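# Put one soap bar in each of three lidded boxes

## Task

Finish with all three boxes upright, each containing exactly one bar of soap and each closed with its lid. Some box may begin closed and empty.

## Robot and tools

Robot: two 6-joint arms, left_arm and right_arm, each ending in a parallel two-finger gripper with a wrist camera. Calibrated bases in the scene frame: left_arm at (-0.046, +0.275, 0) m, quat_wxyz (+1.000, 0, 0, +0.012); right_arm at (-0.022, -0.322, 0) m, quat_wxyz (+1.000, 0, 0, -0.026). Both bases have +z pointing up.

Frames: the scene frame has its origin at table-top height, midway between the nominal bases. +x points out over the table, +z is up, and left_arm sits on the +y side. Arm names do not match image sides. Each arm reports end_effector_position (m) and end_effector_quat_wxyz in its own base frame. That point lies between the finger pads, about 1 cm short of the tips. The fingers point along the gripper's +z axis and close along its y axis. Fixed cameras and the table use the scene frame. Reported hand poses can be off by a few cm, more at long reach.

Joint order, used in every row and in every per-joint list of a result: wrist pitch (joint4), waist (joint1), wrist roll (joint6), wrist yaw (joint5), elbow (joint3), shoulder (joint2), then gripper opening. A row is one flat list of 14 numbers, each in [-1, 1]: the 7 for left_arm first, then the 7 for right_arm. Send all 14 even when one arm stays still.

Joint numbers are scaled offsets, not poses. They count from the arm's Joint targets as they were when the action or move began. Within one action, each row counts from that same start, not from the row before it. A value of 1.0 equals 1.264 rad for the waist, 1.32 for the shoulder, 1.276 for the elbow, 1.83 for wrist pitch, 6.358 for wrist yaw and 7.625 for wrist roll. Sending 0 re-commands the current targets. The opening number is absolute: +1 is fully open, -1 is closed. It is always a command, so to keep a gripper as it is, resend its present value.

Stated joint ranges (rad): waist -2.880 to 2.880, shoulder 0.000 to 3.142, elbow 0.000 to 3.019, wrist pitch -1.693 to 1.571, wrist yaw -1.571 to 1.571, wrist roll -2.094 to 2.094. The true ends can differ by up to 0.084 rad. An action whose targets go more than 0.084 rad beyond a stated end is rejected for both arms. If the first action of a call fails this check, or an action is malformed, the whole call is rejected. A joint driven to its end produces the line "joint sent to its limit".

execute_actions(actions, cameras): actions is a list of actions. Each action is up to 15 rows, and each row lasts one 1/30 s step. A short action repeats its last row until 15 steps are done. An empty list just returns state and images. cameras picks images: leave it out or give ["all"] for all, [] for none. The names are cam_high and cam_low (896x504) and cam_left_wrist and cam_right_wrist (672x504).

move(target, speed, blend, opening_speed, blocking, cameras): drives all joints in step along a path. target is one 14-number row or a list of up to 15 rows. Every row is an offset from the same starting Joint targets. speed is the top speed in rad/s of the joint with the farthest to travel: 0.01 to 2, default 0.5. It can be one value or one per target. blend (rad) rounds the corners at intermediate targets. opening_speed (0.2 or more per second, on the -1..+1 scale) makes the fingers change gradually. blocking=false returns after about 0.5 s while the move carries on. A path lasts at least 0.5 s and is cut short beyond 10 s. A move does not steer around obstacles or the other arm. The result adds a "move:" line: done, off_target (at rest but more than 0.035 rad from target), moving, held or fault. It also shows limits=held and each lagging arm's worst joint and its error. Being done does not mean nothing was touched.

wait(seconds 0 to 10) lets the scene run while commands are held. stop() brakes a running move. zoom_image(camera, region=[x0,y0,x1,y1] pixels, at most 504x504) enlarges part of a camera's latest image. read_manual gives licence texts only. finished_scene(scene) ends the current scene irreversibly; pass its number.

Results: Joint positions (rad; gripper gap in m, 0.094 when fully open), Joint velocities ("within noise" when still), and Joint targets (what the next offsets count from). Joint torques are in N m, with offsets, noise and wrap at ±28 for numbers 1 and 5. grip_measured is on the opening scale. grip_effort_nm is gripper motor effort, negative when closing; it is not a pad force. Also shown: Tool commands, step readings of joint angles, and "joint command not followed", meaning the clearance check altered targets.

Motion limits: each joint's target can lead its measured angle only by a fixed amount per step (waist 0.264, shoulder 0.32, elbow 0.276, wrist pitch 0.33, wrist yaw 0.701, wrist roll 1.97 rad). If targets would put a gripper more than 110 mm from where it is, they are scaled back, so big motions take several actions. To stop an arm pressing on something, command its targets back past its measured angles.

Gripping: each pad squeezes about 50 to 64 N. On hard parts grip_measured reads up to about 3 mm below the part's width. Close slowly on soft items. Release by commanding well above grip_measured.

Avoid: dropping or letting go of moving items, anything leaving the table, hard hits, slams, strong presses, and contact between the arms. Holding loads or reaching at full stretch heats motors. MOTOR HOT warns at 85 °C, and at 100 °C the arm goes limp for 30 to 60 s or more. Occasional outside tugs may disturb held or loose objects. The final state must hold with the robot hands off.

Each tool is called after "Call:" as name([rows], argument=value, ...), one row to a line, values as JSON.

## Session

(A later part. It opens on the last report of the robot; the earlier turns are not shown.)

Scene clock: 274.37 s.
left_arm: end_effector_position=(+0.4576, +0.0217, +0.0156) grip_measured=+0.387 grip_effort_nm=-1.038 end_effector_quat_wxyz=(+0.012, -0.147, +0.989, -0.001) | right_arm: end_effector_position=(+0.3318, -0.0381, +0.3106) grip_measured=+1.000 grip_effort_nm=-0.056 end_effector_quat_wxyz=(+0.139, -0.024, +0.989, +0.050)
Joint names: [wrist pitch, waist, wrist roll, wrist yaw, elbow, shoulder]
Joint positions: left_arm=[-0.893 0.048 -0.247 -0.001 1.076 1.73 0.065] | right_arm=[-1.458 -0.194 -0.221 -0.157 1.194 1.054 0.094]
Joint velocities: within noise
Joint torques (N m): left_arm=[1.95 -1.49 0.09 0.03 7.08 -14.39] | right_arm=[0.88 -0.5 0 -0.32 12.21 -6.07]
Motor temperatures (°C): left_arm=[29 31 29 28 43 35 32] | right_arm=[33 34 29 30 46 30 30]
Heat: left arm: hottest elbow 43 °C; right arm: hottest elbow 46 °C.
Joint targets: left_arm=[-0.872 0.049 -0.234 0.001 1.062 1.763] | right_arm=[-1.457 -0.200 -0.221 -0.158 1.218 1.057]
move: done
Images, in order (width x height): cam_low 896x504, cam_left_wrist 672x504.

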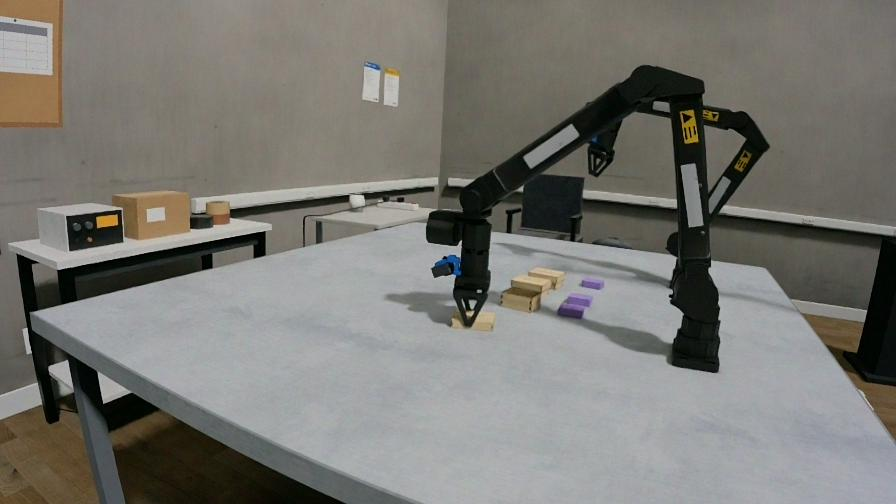

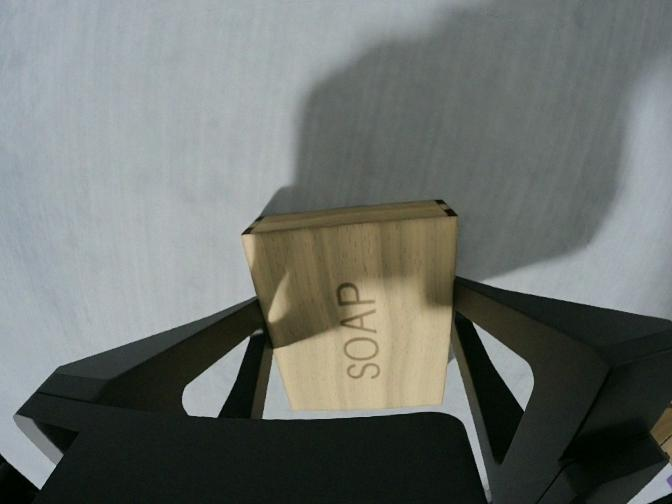

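Call:
move([
  [-0.006,0,0,0,0.003,-0.01,1,0,0,0,0,0,0,1],
  [-0.11,0,0,0,0.0666,-0.0894,1,0,0,0,0,0,0,1],
  [-0.386,-0.37,-0.0089,0,0.343,-0.2045,1,0,0,0,0,0,0,1],
], speed=[0.05,0.3,0.8], blend=[0,0.05,0], opening_speed=0.5)

Scene clock: 293.03 s.
left_arm: end_effector_position=(+0.3944, -0.1772, +0.2536) grip_measured=+0.998 grip_effort_nm=0.115 end_effector_quat_wxyz=(-0.016, +0.067, +0.998, +0.006) | right_arm: end_effector_position=(+0.3318, -0.0381, +0.3106) grip_measured=+1.000 grip_effort_nm=-0.051 end_effector_quat_wxyz=(+0.139, -0.024, +0.989, +0.050)
Joint names: [wrist pitch, waist, wrist roll, wrist yaw, elbow, shoulder]
Joint positions: left_arm=[-1.567 -0.421 -0.288 -0.001 1.453 1.49 0.094] | right_arm=[-1.458 -0.194 -0.221 -0.157 1.194 1.054 0.094]
Joint velocities: within noise
Joint torques (N m): left_arm=[0.53 -1.38 -0.25 -0.01 14.65 -15.27] | right_arm=[0.9 -0.5 0 -0.32 12.21 -6.07]
Motor temperatures (°C): left_arm=[29 31 29 28 41 36 32] | right_arm=[33 34 29 30 46 30 30]
Heat: left arm: hottest elbow 41 °C; right arm: hottest elbow 46 °C.
Joint targets: left_arm=[-1.579 -0.419 -0.302 0.001 1.499 1.493] | right_arm=[-1.457 -0.200 -0.221 -0.158 1.218 1.057]
move: off_target (left_arm); left_arm: the elbow is farthest, 0.047 rad from its target

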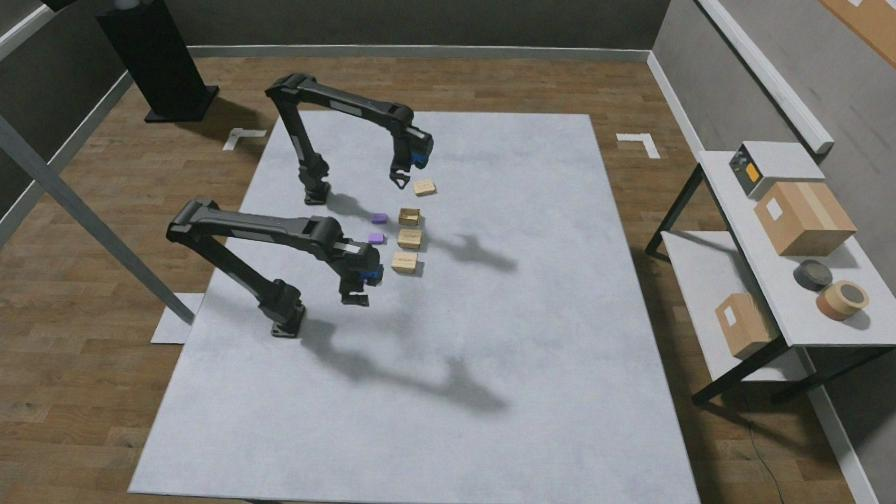

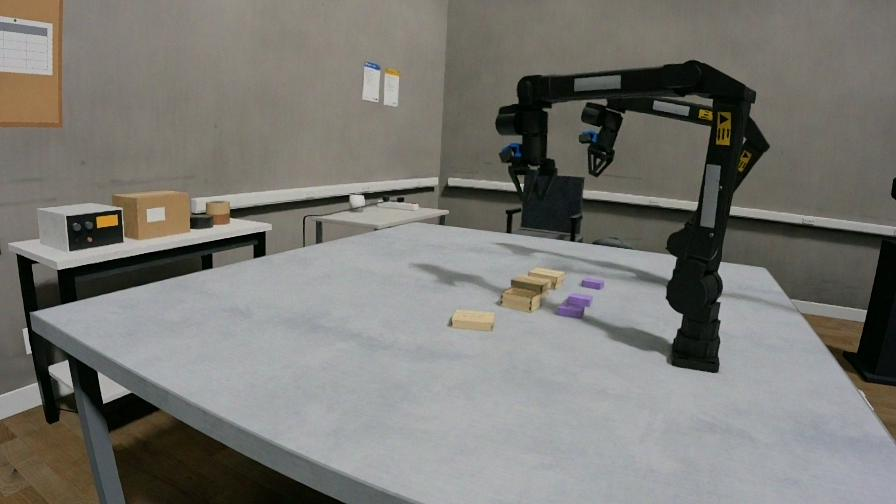

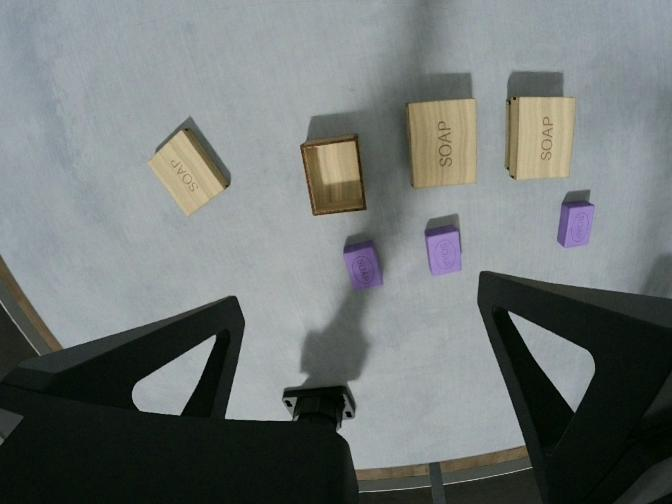

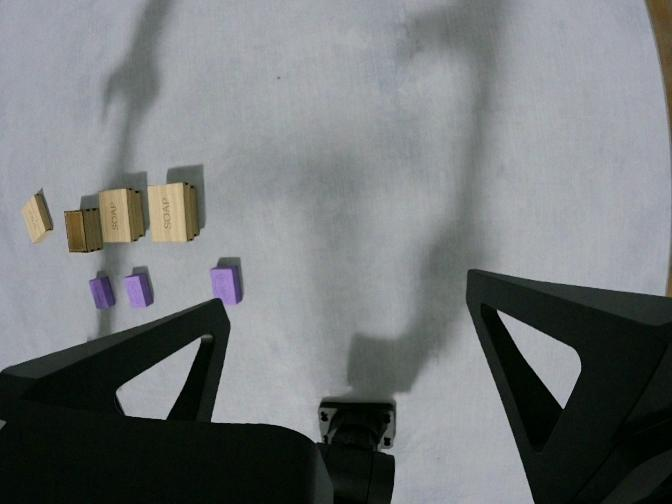

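Call:
move(target=[0.2197,-0.0483,-0.0231,0,-0.483,-0.1638,0.5,0,0,0,0,0,0,1], speed=0.8, cameras=["cam_left_wrist"])

Scene clock: 345.50 s.
left_arm: end_effector_position=(+0.2957, -0.1498, +0.1196) grip_measured=+0.502 grip_effort_nm=-0.129 end_effector_quat_wxyz=(-0.007, +0.002, +1.000, +0.004) | right_arm: end_effector_position=(+0.3318, -0.0381, +0.3106) grip_measured=+1.000 grip_effort_nm=-0.046 end_effector_quat_wxyz=(+0.139, -0.024, +0.989, +0.050)
Joint names: [wrist pitch, waist, wrist roll, wrist yaw, elbow, shoulder]
Joint positions: left_arm=[-1.189 -0.468 -0.464 -0.001 0.895 1.293 0.071] | right_arm=[-1.458 -0.194 -0.221 -0.157 1.194 1.054 0.094]
Joint velocities: within noise
Joint torques (N m): left_arm=[1.66 -2.49 -0.22 -0.02 8.46 -12.1] | right_arm=[0.9 -0.5 0 -0.33 12.21 -6.01]
Motor temperatures (°C): left_arm=[29 31 29 28 51 34 30] | right_arm=[33 34 29 30 46 30 30]
Heat: left arm: hottest elbow 51 °C; right arm: hottest elbow 46 °C.
Joint targets: left_arm=[-1.177 -0.480 -0.478 0.001 0.883 1.277] | right_arm=[-1.457 -0.200 -0.221 -0.158 1.218 1.057]
move: done
Images, in order (width x height): cam_left_wrist 672x504.

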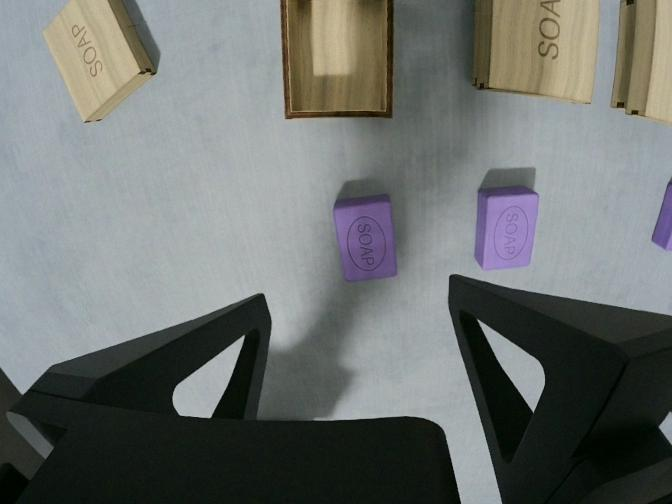

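Call:
move([
  [0.1878,-0.0119,-0.0016,0,-0.1386,0.1261,0.5,0,0,0,0,0,0,1],
  [0.1878,-0.0119,-0.0016,0,-0.1386,0.1261,-0.5,0,0,0,0,0,0,1],
], speed=0.25, opening_speed=0.4, cameras=["cam_left_wrist","cam_low"])

Call:
zoom_image(camera="cam_low", region=[480, 230, 630, 330])

Scene clock: 371.23 s.
left_arm: end_effector_position=(+0.2908, -0.1527, +0.0210) grip_measured=-0.206 grip_effort_nm=-1.043 end_effector_quat_wxyz=(+0.008, +0.003, +1.000, -0.004) | right_arm: end_effector_position=(+0.3318, -0.0381, +0.3106) grip_measured=+1.000 grip_effort_nm=-0.046 end_effector_quat_wxyz=(+0.139, -0.024, +0.989, +0.050)
Joint names: [wrist pitch, waist, wrist roll, wrist yaw, elbow, shoulder]
Joint positions: left_arm=[-0.845 -0.482 -0.477 -0.001 0.717 1.424 0.037] | right_arm=[-1.458 -0.194 -0.221 -0.157 1.194 1.054 0.094]
Joint velocities: within noise
Joint torques (N m): left_arm=[1.63 -2.55 -0.21 -0.02 7.06 -9.47] | right_arm=[0.9 -0.5 0 -0.33 12.19 -6.07]
Motor temperatures (°C): left_arm=[29 30 29 28 45 34 30] | right_arm=[32 34 29 30 47 30 30]
Heat: left arm: hottest elbow 45 °C; right arm: hottest elbow 47 °C.
Joint targets: left_arm=[-0.833 -0.495 -0.490 0.001 0.706 1.444] | right_arm=[-1.457 -0.200 -0.221 -0.158 1.218 1.057]
move: done
Images, in order (width x height): cam_low 896x504, cam_left_wrist 672x504.

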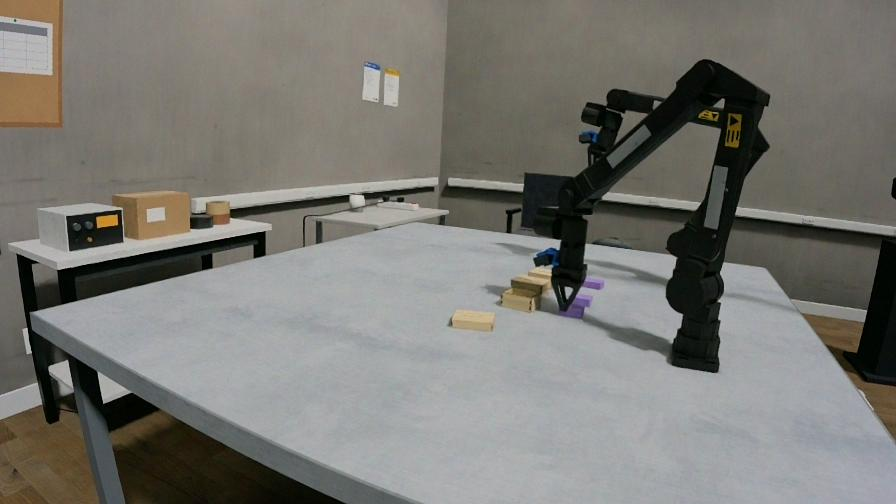

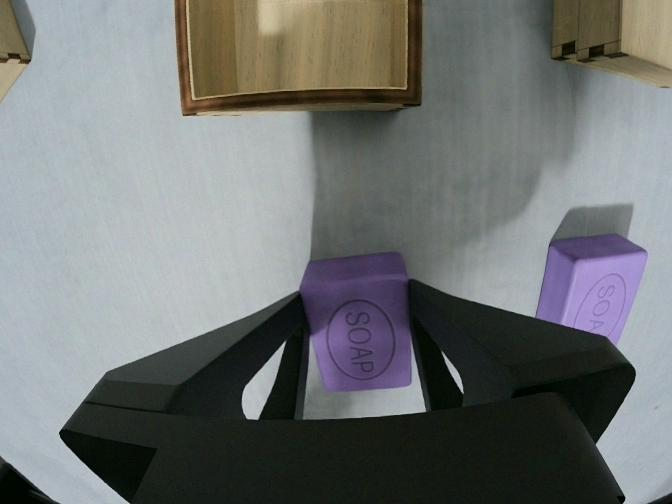

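Scaled by 3.360 from the camera's 896x504 image, which has a finer 1280x720 frame.

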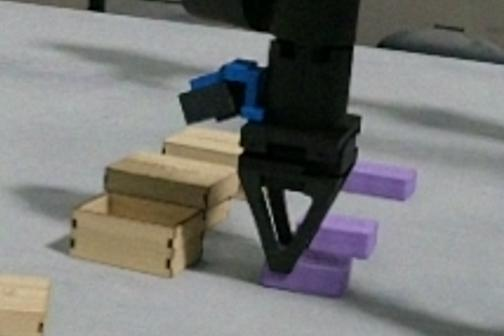

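Call:
move([
  [-0.188,0,0,0,0.1387,-0.1265,-0.5,0,0,0,0,0,0,1],
  [0.0104,0.1147,0.0262,0,0.1445,-0.0892,-0.5,0,0,0,0,0,0,1],
], speed=0.4, blend=[0.05,0], cameras=["cam_left_wrist","cam_low","cam_high"])

Call:
zoom_image(camera="cam_low", region=[480, 210, 630, 330])

Call:
zoom_image(camera="cam_high", region=[340, 170, 460, 290])

Scene clock: 428.23 s.
left_arm: end_effector_position=(+0.3674, -0.1387, +0.1020) grip_measured=-0.206 grip_effort_nm=-1.038 end_effector_quat_wxyz=(+0.126, +0.027, +0.991, -0.043) | right_arm: end_effector_position=(+0.3318, -0.0381, +0.3106) grip_measured=+1.000 grip_effort_nm=-0.046 end_effector_quat_wxyz=(+0.139, -0.024, +0.989, +0.050)
Joint names: [wrist pitch, waist, wrist roll, wrist yaw, elbow, shoulder]
Joint positions: left_arm=[-0.83 -0.36 -0.304 -0.001 0.831 1.306 0.037] | right_arm=[-1.458 -0.194 -0.221 -0.157 1.194 1.054 0.094]
Joint velocities: within noise
Joint torques (N m): left_arm=[2.24 -0.79 0.13 -0.01 15.25 -9.41] | right_arm=[0.88 -0.5 0 -0.32 12.21 -6.01]
Motor temperatures (°C): left_arm=[29 30 29 28 41 33 32] | right_arm=[32 34 29 30 47 30 30]
Heat: left arm: hottest elbow 41 °C; right arm: hottest elbow 47 °C.
Joint targets: left_arm=[-0.814 -0.350 -0.290 0.001 0.890 1.326] | right_arm=[-1.457 -0.200 -0.221 -0.158 1.218 1.057]
move: off_target (left_arm); left_arm: the elbow is farthest, 0.059 rad from its target
Images, in order (width x height): cam_high 896x504, cam_low 896x504, cam_left_wrist 672x504.

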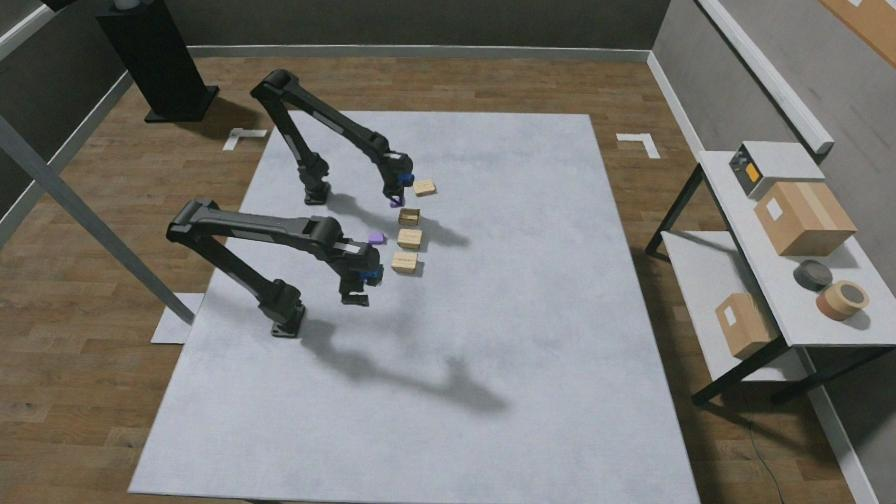

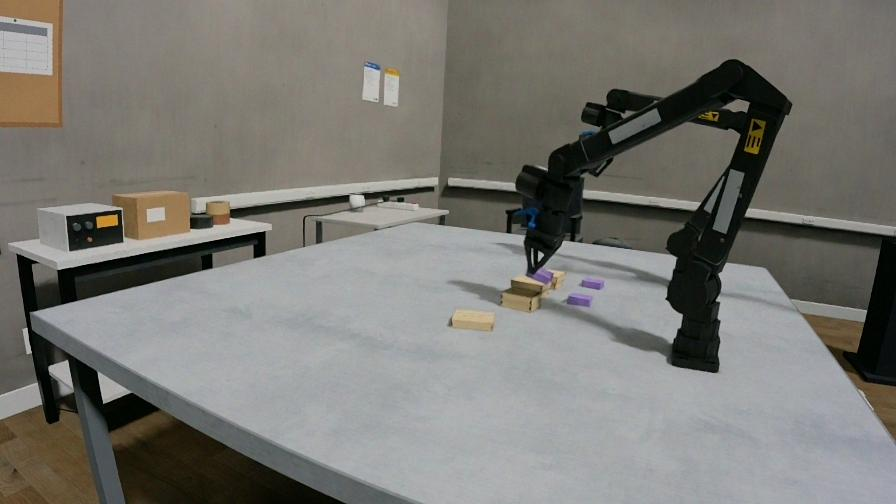

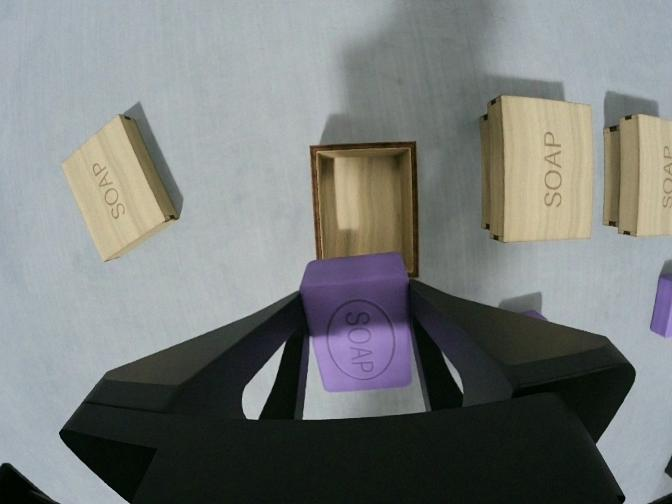

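Scaled by 3.360 from the camera's 896x504 image, which has a finer 1280x720 frame.

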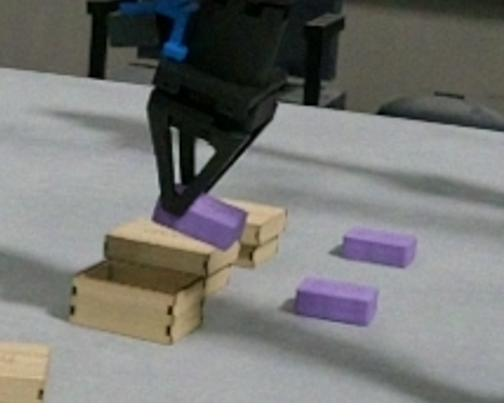

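Scaled by 4.200 from the camera's 896x504 image, which has a finer 1280x720 frame.

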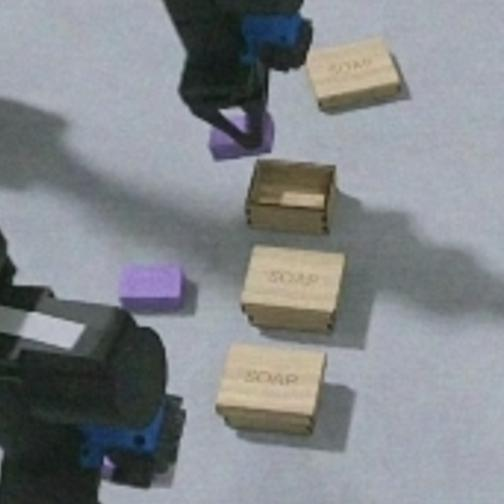

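Call:
move(target=[0.0747,-0.0277,-0.0033,0,-0.0625,0.0432,-0.5,0,0,0,0,0,0,1], speed=0.3, cameras=["cam_left_wrist","cam_low"])

Call:
zoom_image(camera="cam_low", region=[480, 230, 600, 330])

Scene clock: 448.37 s.
left_arm: end_effector_position=(+0.3891, -0.1532, +0.0859) grip_measured=-0.206 grip_effort_nm=-1.043 end_effector_quat_wxyz=(+0.157, +0.034, +0.985, -0.055) | right_arm: end_effector_position=(+0.3318, -0.0381, +0.3106) grip_measured=+1.000 grip_effort_nm=-0.051 end_effector_quat_wxyz=(+0.139, -0.024, +0.989, +0.050)
Joint names: [wrist pitch, waist, wrist roll, wrist yaw, elbow, shoulder]
Joint positions: left_arm=[-0.694 -0.374 -0.304 -0.001 0.821 1.363 0.037] | right_arm=[-1.458 -0.194 -0.221 -0.157 1.194 1.054 0.094]
Joint velocities: within noise
Joint torques (N m): left_arm=[2.35 -2.43 -0.18 -0.01 8.66 -10.11] | right_arm=[0.88 -0.44 0 -0.32 12.21 -6.07]
Motor temperatures (°C): left_arm=[29 30 29 28 46 33 32] | right_arm=[32 34 29 30 47 30 30]
Heat: left arm: hottest elbow 46 °C; right arm: hottest elbow 47 °C.
Joint targets: left_arm=[-0.677 -0.385 -0.315 0.001 0.810 1.383] | right_arm=[-1.457 -0.200 -0.221 -0.158 1.218 1.057]
move: done
Images, in order (width x height): cam_low 896x504, cam_left_wrist 672x504.

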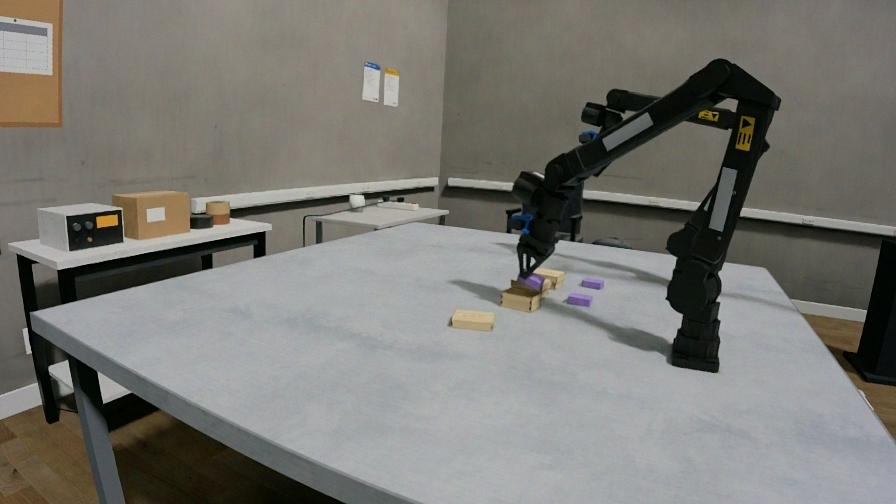

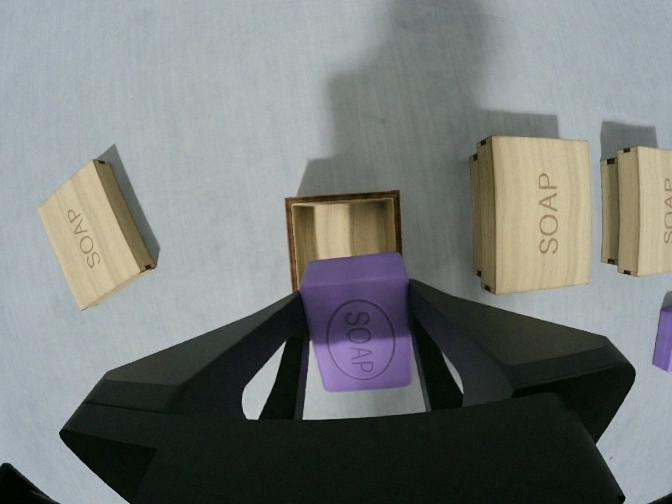

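Scaled by 4.200 from the camera's 896x504 image, which has a finer 1280x720 frame.

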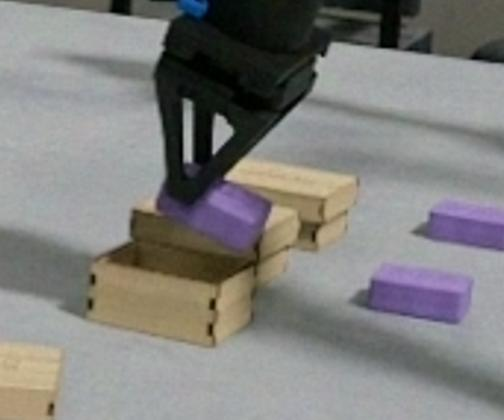

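Call:
move([
  [0,0.0253,0,0,0,0,-0.5,0,0,0,0,0,0,1],
  [0.082,0.0253,0,0,-0.0468,0.0685,-0.5,0,0,0,0,0,0,1],
], speed=0.15, cameras=["cam_left_wrist","cam_low"])

Call:
zoom_image(camera="cam_low", region=[480, 230, 600, 330])

Scene clock: 469.37 s.
left_arm: end_effector_position=(+0.4020, -0.1534, +0.0539) grip_measured=-0.206 grip_effort_nm=-1.043 end_effector_quat_wxyz=(+0.177, +0.029, +0.982, -0.061) | right_arm: end_effector_position=(+0.3318, -0.0381, +0.3106) grip_measured=+1.000 grip_effort_nm=-0.051 end_effector_quat_wxyz=(+0.139, -0.024, +0.989, +0.050)
Joint names: [wrist pitch, waist, wrist roll, wrist yaw, elbow, shoulder]
Joint positions: left_arm=[-0.539 -0.364 -0.304 -0.001 0.777 1.432 0.037] | right_arm=[-1.458 -0.194 -0.221 -0.157 1.194 1.054 0.094]
Joint velocities: within noise
Joint torques (N m): left_arm=[2.3 -0.73 -0.18 -0.01 6.65 -8.82] | right_arm=[0.9 -0.5 0 -0.32 12.21 -6.07]
Motor temperatures (°C): left_arm=[29 30 29 28 43 33 32] | right_arm=[32 33 29 30 47 30 30]
Heat: left arm: hottest elbow 43 °C; right arm: hottest elbow 47 °C.
Joint targets: left_arm=[-0.527 -0.353 -0.315 0.001 0.751 1.473] | right_arm=[-1.457 -0.200 -0.221 -0.158 1.218 1.057]
move: off_target (left_arm); left_arm: the shoulder is farthest, 0.042 rad from its target
Images, in order (width x height): cam_low 896x504, cam_left_wrist 672x504.

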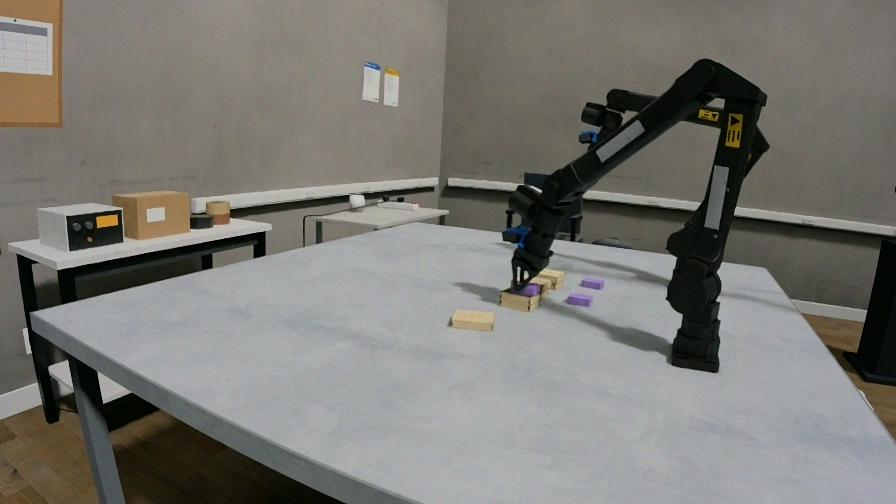

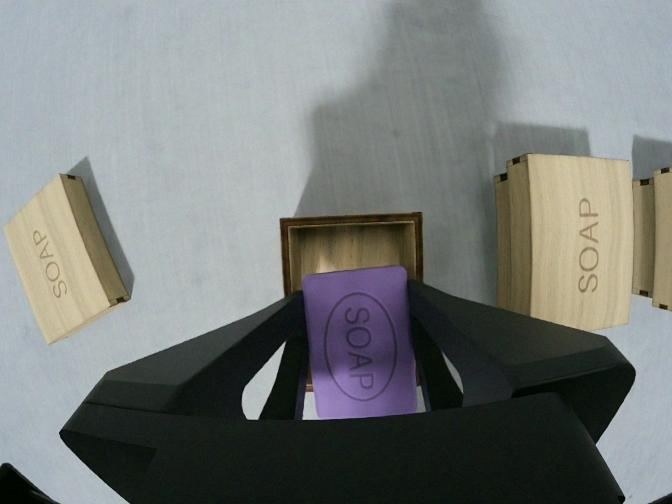

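Scaled by 4.200 from the camera's 896x504 image, which has a finer 1280x720 frame.

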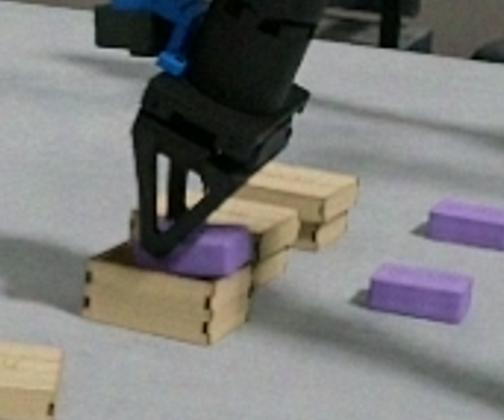

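Call:
move(target=[-0.0333,0.005,0,0,0.0576,-0.0124,-0.5,0,0,0,0,0,0,1], speed=0.15, cameras=["cam_left_wrist","cam_low"])

Call:
zoom_image(camera="cam_low", region=[480, 230, 600, 330])

Scene clock: 507.37 s.
left_arm: end_effector_position=(+0.3981, -0.1513, +0.0538) grip_measured=-0.206 grip_effort_nm=-1.043 end_effector_quat_wxyz=(+0.165, +0.028, +0.984, -0.057) | right_arm: end_effector_position=(+0.3318, -0.0381, +0.3106) grip_measured=+1.000 grip_effort_nm=-0.051 end_effector_quat_wxyz=(+0.139, -0.024, +0.989, +0.050)
Joint names: [wrist pitch, waist, wrist roll, wrist yaw, elbow, shoulder]
Joint positions: left_arm=[-0.573 -0.362 -0.304 0 0.785 1.432 0.037] | right_arm=[-1.458 -0.194 -0.221 -0.157 1.194 1.054 0.094]
Joint velocities: within noise
Joint torques (N m): left_arm=[1.11 -0.38 -0.17 -0.03 12.7 -10.29] | right_arm=[0.9 -0.44 0 -0.32 12.21 -6.01]
Motor temperatures (°C): left_arm=[28 30 29 28 40 33 33] | right_arm=[32 33 28 30 48 30 30]
Heat: left arm: hottest elbow 40 °C; right arm: hottest elbow 48 °C.
Joint targets: left_arm=[-0.588 -0.347 -0.315 0.001 0.824 1.457] | right_arm=[-1.457 -0.200 -0.221 -0.158 1.218 1.057]
move: off_target (left_arm); left_arm: the elbow is farthest, 0.040 rad from its target
Images, in order (width x height): cam_low 896x504, cam_left_wrist 672x504.

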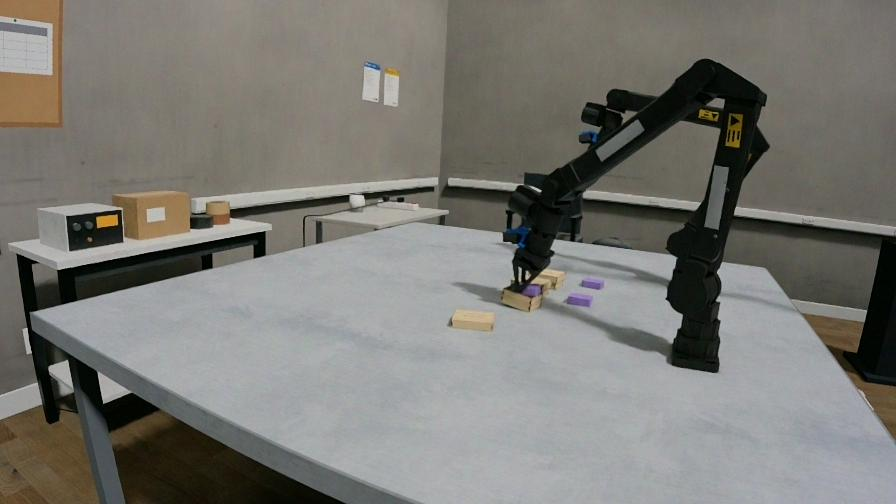

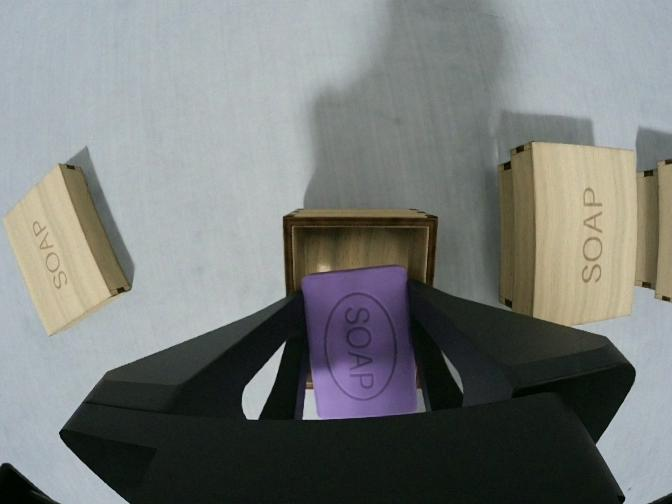

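Scaled by 4.200 from the camera's 896x504 image, which has a finer 1280x720 frame.

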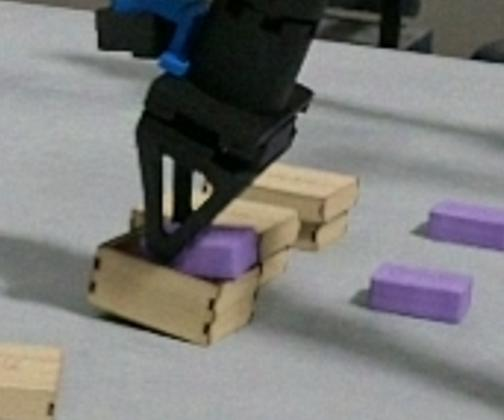

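Call:
move(target=[0.0333,0,0,0,-0.0576,0.0124,-0.5,0,0,0,0,0,0,1], speed=0.1, cameras=["cam_left_wrist","cam_low"])

Call:
zoom_image(camera="cam_low", region=[480, 230, 600, 330])

Call:
zoom_image(camera="cam_left_wrist", region=[240, 190, 480, 440])

Scene clock: 525.90 s.
left_arm: end_effector_position=(+0.4021, -0.1526, +0.0526) grip_measured=-0.206 grip_effort_nm=-1.038 end_effector_quat_wxyz=(+0.175, +0.028, +0.982, -0.061) | right_arm: end_effector_position=(+0.3318, -0.0381, +0.3106) grip_measured=+1.000 grip_effort_nm=-0.042 end_effector_quat_wxyz=(+0.139, -0.024, +0.989, +0.050)
Joint names: [wrist pitch, waist, wrist roll, wrist yaw, elbow, shoulder]
Joint positions: left_arm=[-0.54 -0.362 -0.304 0 0.778 1.435 0.037] | right_arm=[-1.458 -0.194 -0.221 -0.157 1.194 1.054 0.094]
Joint velocities: within noise
Joint torques (N m): left_arm=[2.28 -0.44 -0.18 -0.03 6.53 -9.17] | right_arm=[0.9 -0.44 0 -0.32 12.19 -6.07]
Motor temperatures (°C): left_arm=[28 30 29 28 43 33 33] | right_arm=[32 33 28 30 48 30 30]
Heat: left arm: hottest elbow 43 °C; right arm: hottest elbow 48 °C.
Joint targets: left_arm=[-0.527 -0.347 -0.315 0.001 0.751 1.473] | right_arm=[-1.457 -0.200 -0.221 -0.158 1.218 1.057]
move: off_target (left_arm); left_arm: the shoulder is farthest, 0.038 rad from its target
Images, in order (width x height): cam_low 896x504, cam_left_wrist 672x504.

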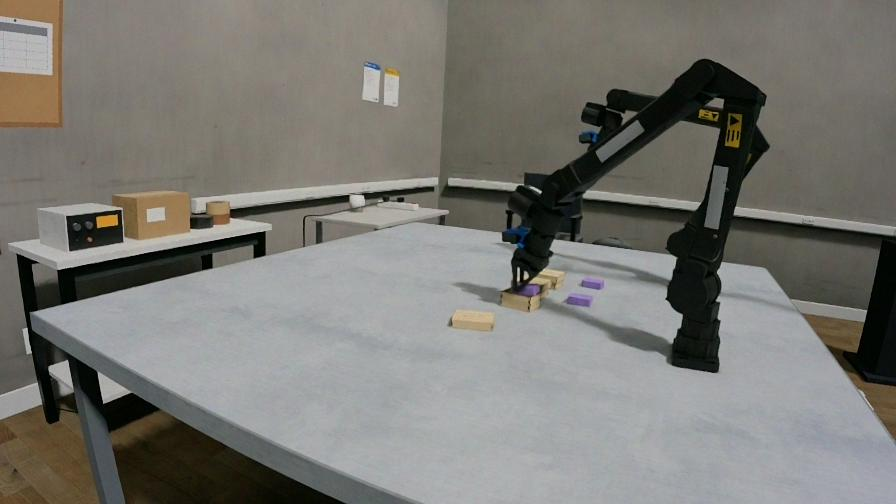

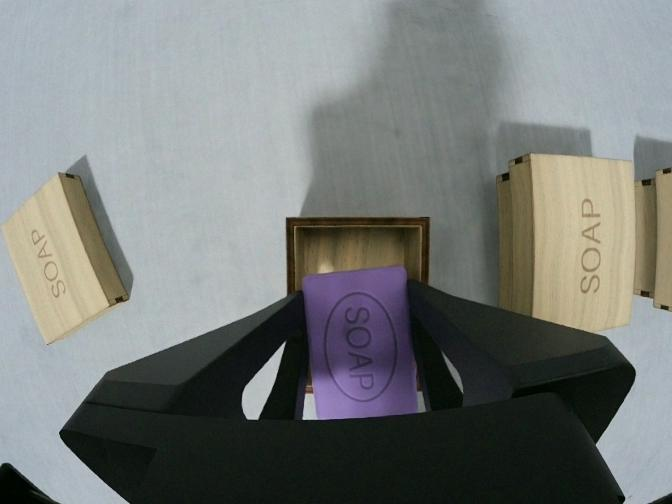

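Scaled by 4.200 from the camera's 896x504 image, which has a finer 1280x720 frame.

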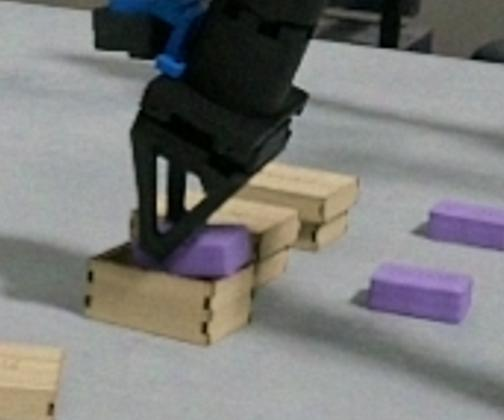

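Scaled by 2.016 from the camera's 672x504 image, which has a finer 960x720 frame.

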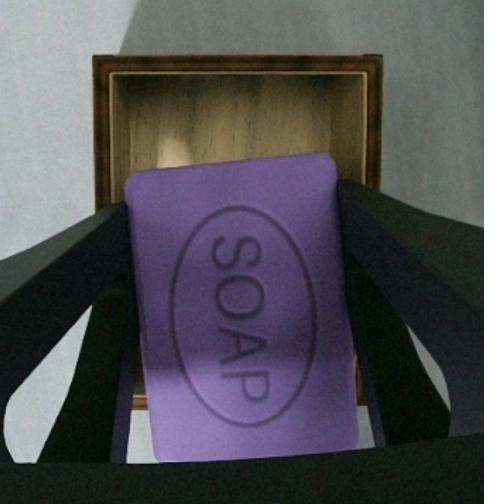

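Call:
move([
  [-0.033,0,0,0,0.05,0,-0.5,0,0,0,0,0,0,1],
  [-0.0863,0,0,0,0.1285,-0.0515,-0.5,0,0,0,0,0,0,1],
], speed=0.15, blend=[0.02,0], cameras=["cam_left_wrist","cam_low"])

Call:
zoom_image(camera="cam_low", region=[480, 230, 600, 330])

Scene clock: 545.53 s.
left_arm: end_effector_position=(+0.4097, -0.1540, +0.0801) grip_measured=-0.206 grip_effort_nm=-1.048 end_effector_quat_wxyz=(+0.159, +0.027, +0.985, -0.055) | right_arm: end_effector_position=(+0.3318, -0.0381, +0.3106) grip_measured=+1.000 grip_effort_nm=-0.056 end_effector_quat_wxyz=(+0.139, -0.024, +0.989, +0.050)
Joint names: [wrist pitch, waist, wrist roll, wrist yaw, elbow, shoulder]
Joint positions: left_arm=[-0.673 -0.358 -0.304 0 0.861 1.421 0.037] | right_arm=[-1.458 -0.194 -0.221 -0.157 1.194 1.054 0.094]
Joint velocities: within noise
Joint torques (N m): left_arm=[1.07 -0.67 -0.18 -0.04 14.45 -14.56] | right_arm=[0.9 -0.5 0 -0.32 12.21 -6.07]
Motor temperatures (°C): left_arm=[28 30 29 28 41 33 33] | right_arm=[32 33 28 30 48 30 30]
Heat: left arm: hottest elbow 41 °C; right arm: hottest elbow 48 °C.
Joint targets: left_arm=[-0.685 -0.346 -0.315 0.001 0.915 1.405] | right_arm=[-1.457 -0.200 -0.221 -0.158 1.218 1.057]
move: off_target (left_arm); left_arm: the elbow is farthest, 0.054 rad from its target
Images, in order (width x height): cam_low 896x504, cam_left_wrist 672x504.

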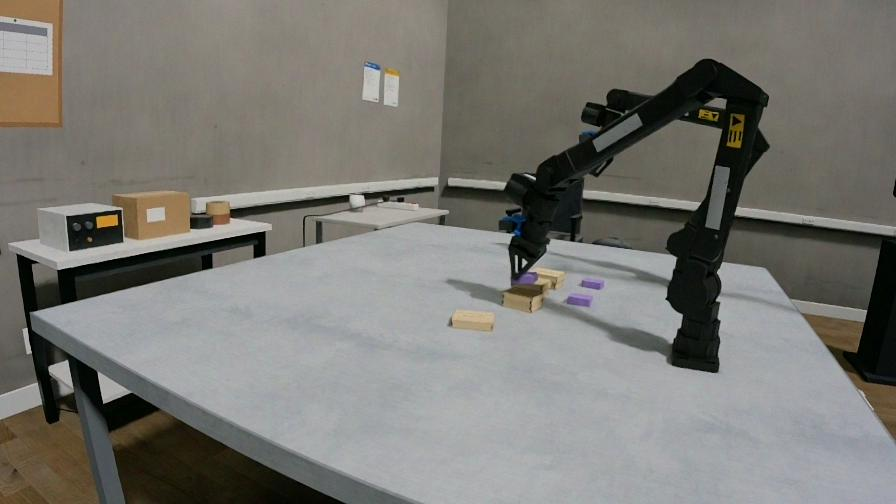

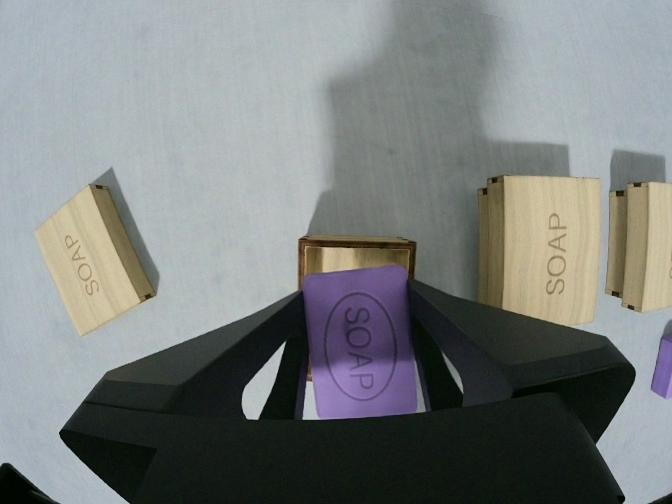

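Scaled by 4.200 from the camera's 896x504 image, which has a finer 1280x720 frame.

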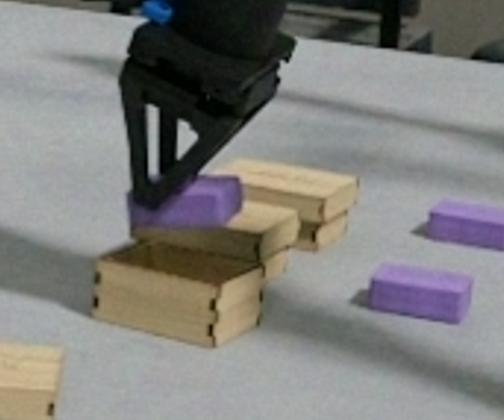

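Call:
move(target=[-0.17,0,0.0161,0,0.1371,0.1174,-0.5,0,0,0,0,0,0,1], speed=0.3, cameras=["cam_left_wrist","cam_low"])

Call:
zoom_image(camera="cam_low", region=[480, 230, 600, 330])

Scene clock: 576.53 s.
left_arm: end_effector_position=(+0.4045, -0.1521, +0.0823) grip_measured=-0.206 grip_effort_nm=-1.038 end_effector_quat_wxyz=(+0.040, +0.076, +0.996, -0.012) | right_arm: end_effector_position=(+0.3318, -0.0381, +0.3106) grip_measured=+1.000 grip_effort_nm=-0.046 end_effector_quat_wxyz=(+0.139, -0.024, +0.989, +0.050)
Joint names: [wrist pitch, waist, wrist roll, wrist yaw, elbow, shoulder]
Joint positions: left_arm=[-0.984 -0.358 -0.207 0 1.034 1.537 0.037] | right_arm=[-1.458 -0.194 -0.221 -0.157 1.194 1.054 0.094]
Joint velocities: within noise
Joint torques (N m): left_arm=[0.77 -0.62 0.07 -0.04 14.43 -12.81] | right_arm=[0.9 -0.5 0 -0.32 12.21 -6.01]
Motor temperatures (°C): left_arm=[28 30 29 28 43 34 33] | right_arm=[32 33 28 30 48 30 30]
Heat: left arm: hottest elbow 43 °C; right arm: hottest elbow 48 °C.
Joint targets: left_arm=[-0.996 -0.346 -0.193 0.001 1.090 1.560] | right_arm=[-1.457 -0.200 -0.221 -0.158 1.218 1.057]
move: off_target (left_arm); left_arm: the elbow is farthest, 0.056 rad from its target
Images, in order (width x height): cam_low 896x504, cam_left_wrist 672x504.

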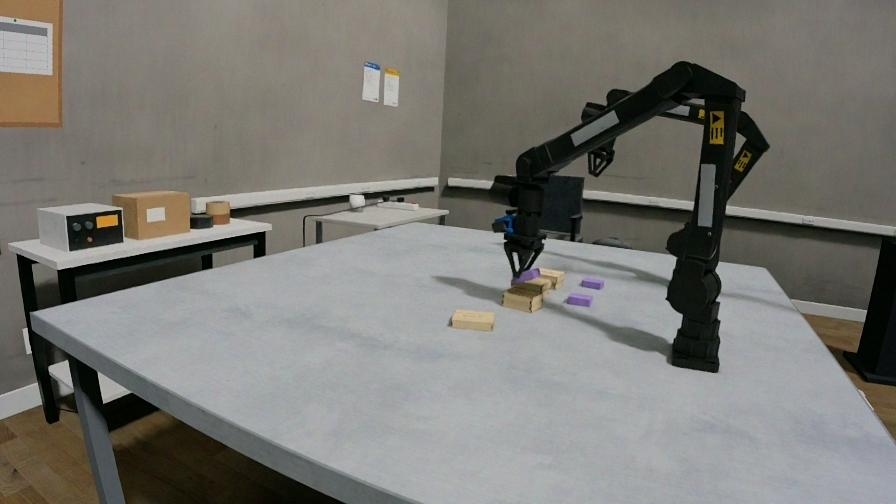

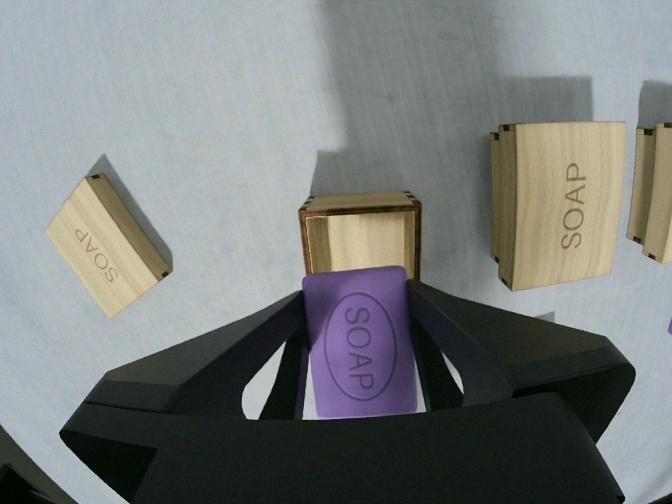

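Scaled by 4.200 from the camera's 896x504 image, which has a finer 1280x720 frame.

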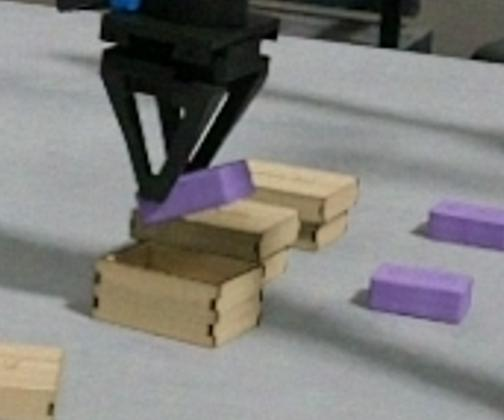

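Call:
move([
  [0,-0.025,0,0,-0.02,0,-0.5,0,0,0,0,0,0,1],
  [0.0746,-0.025,0,0,-0.0699,0.0616,-0.5,0,0,0,0,0,0,1],
], speed=0.12, cameras=["cam_left_wrist","cam_low"])

Call:
zoom_image(camera="cam_low", region=[480, 230, 600, 330])

Scene clock: 592.37 s.
left_arm: end_effector_position=(+0.4134, -0.1594, +0.0424) grip_measured=-0.206 grip_effort_nm=-1.038 end_effector_quat_wxyz=(+0.043, +0.080, +0.996, -0.013) | right_arm: end_effector_position=(+0.3318, -0.0381, +0.3106) grip_measured=+1.000 grip_effort_nm=-0.051 end_effector_quat_wxyz=(+0.139, -0.024, +0.989, +0.050)
Joint names: [wrist pitch, waist, wrist roll, wrist yaw, elbow, shoulder]
Joint positions: left_arm=[-0.874 -0.367 -0.206 0 1.011 1.619 0.037] | right_arm=[-1.458 -0.194 -0.221 -0.157 1.194 1.054 0.094]
Joint velocities: within noise
Joint torques (N m): left_arm=[1.7 -2.49 0.09 -0.04 7.88 -13.74] | right_arm=[0.88 -0.44 0 -0.32 12.19 -6.07]
Motor temperatures (°C): left_arm=[28 30 29 28 45 34 33] | right_arm=[32 33 28 30 49 30 30]
Heat: left arm: hottest elbow 45 °C; right arm: hottest elbow 49 °C.
Joint targets: left_arm=[-0.859 -0.378 -0.193 0.001 1.001 1.642] | right_arm=[-1.457 -0.200 -0.221 -0.158 1.218 1.057]
move: done
Images, in order (width x height): cam_low 896x504, cam_left_wrist 672x504.

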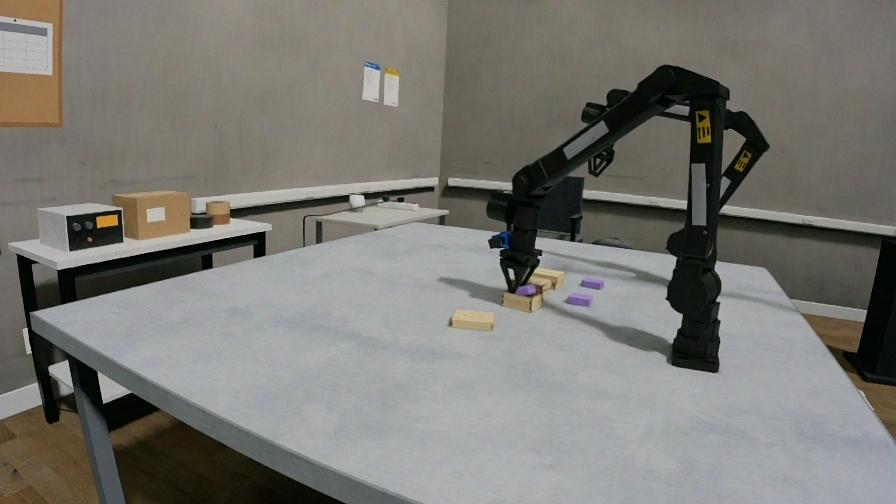

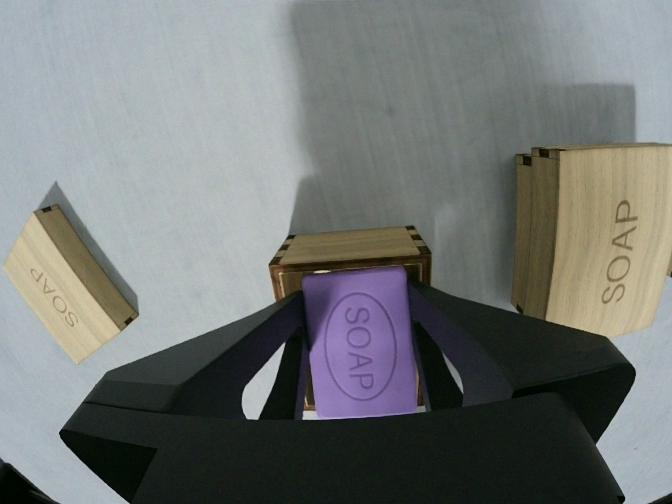

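Scaled by 4.200 from the camera's 896x504 image, which has a finer 1280x720 frame.

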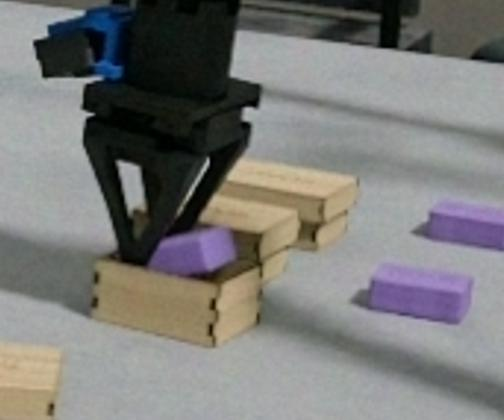

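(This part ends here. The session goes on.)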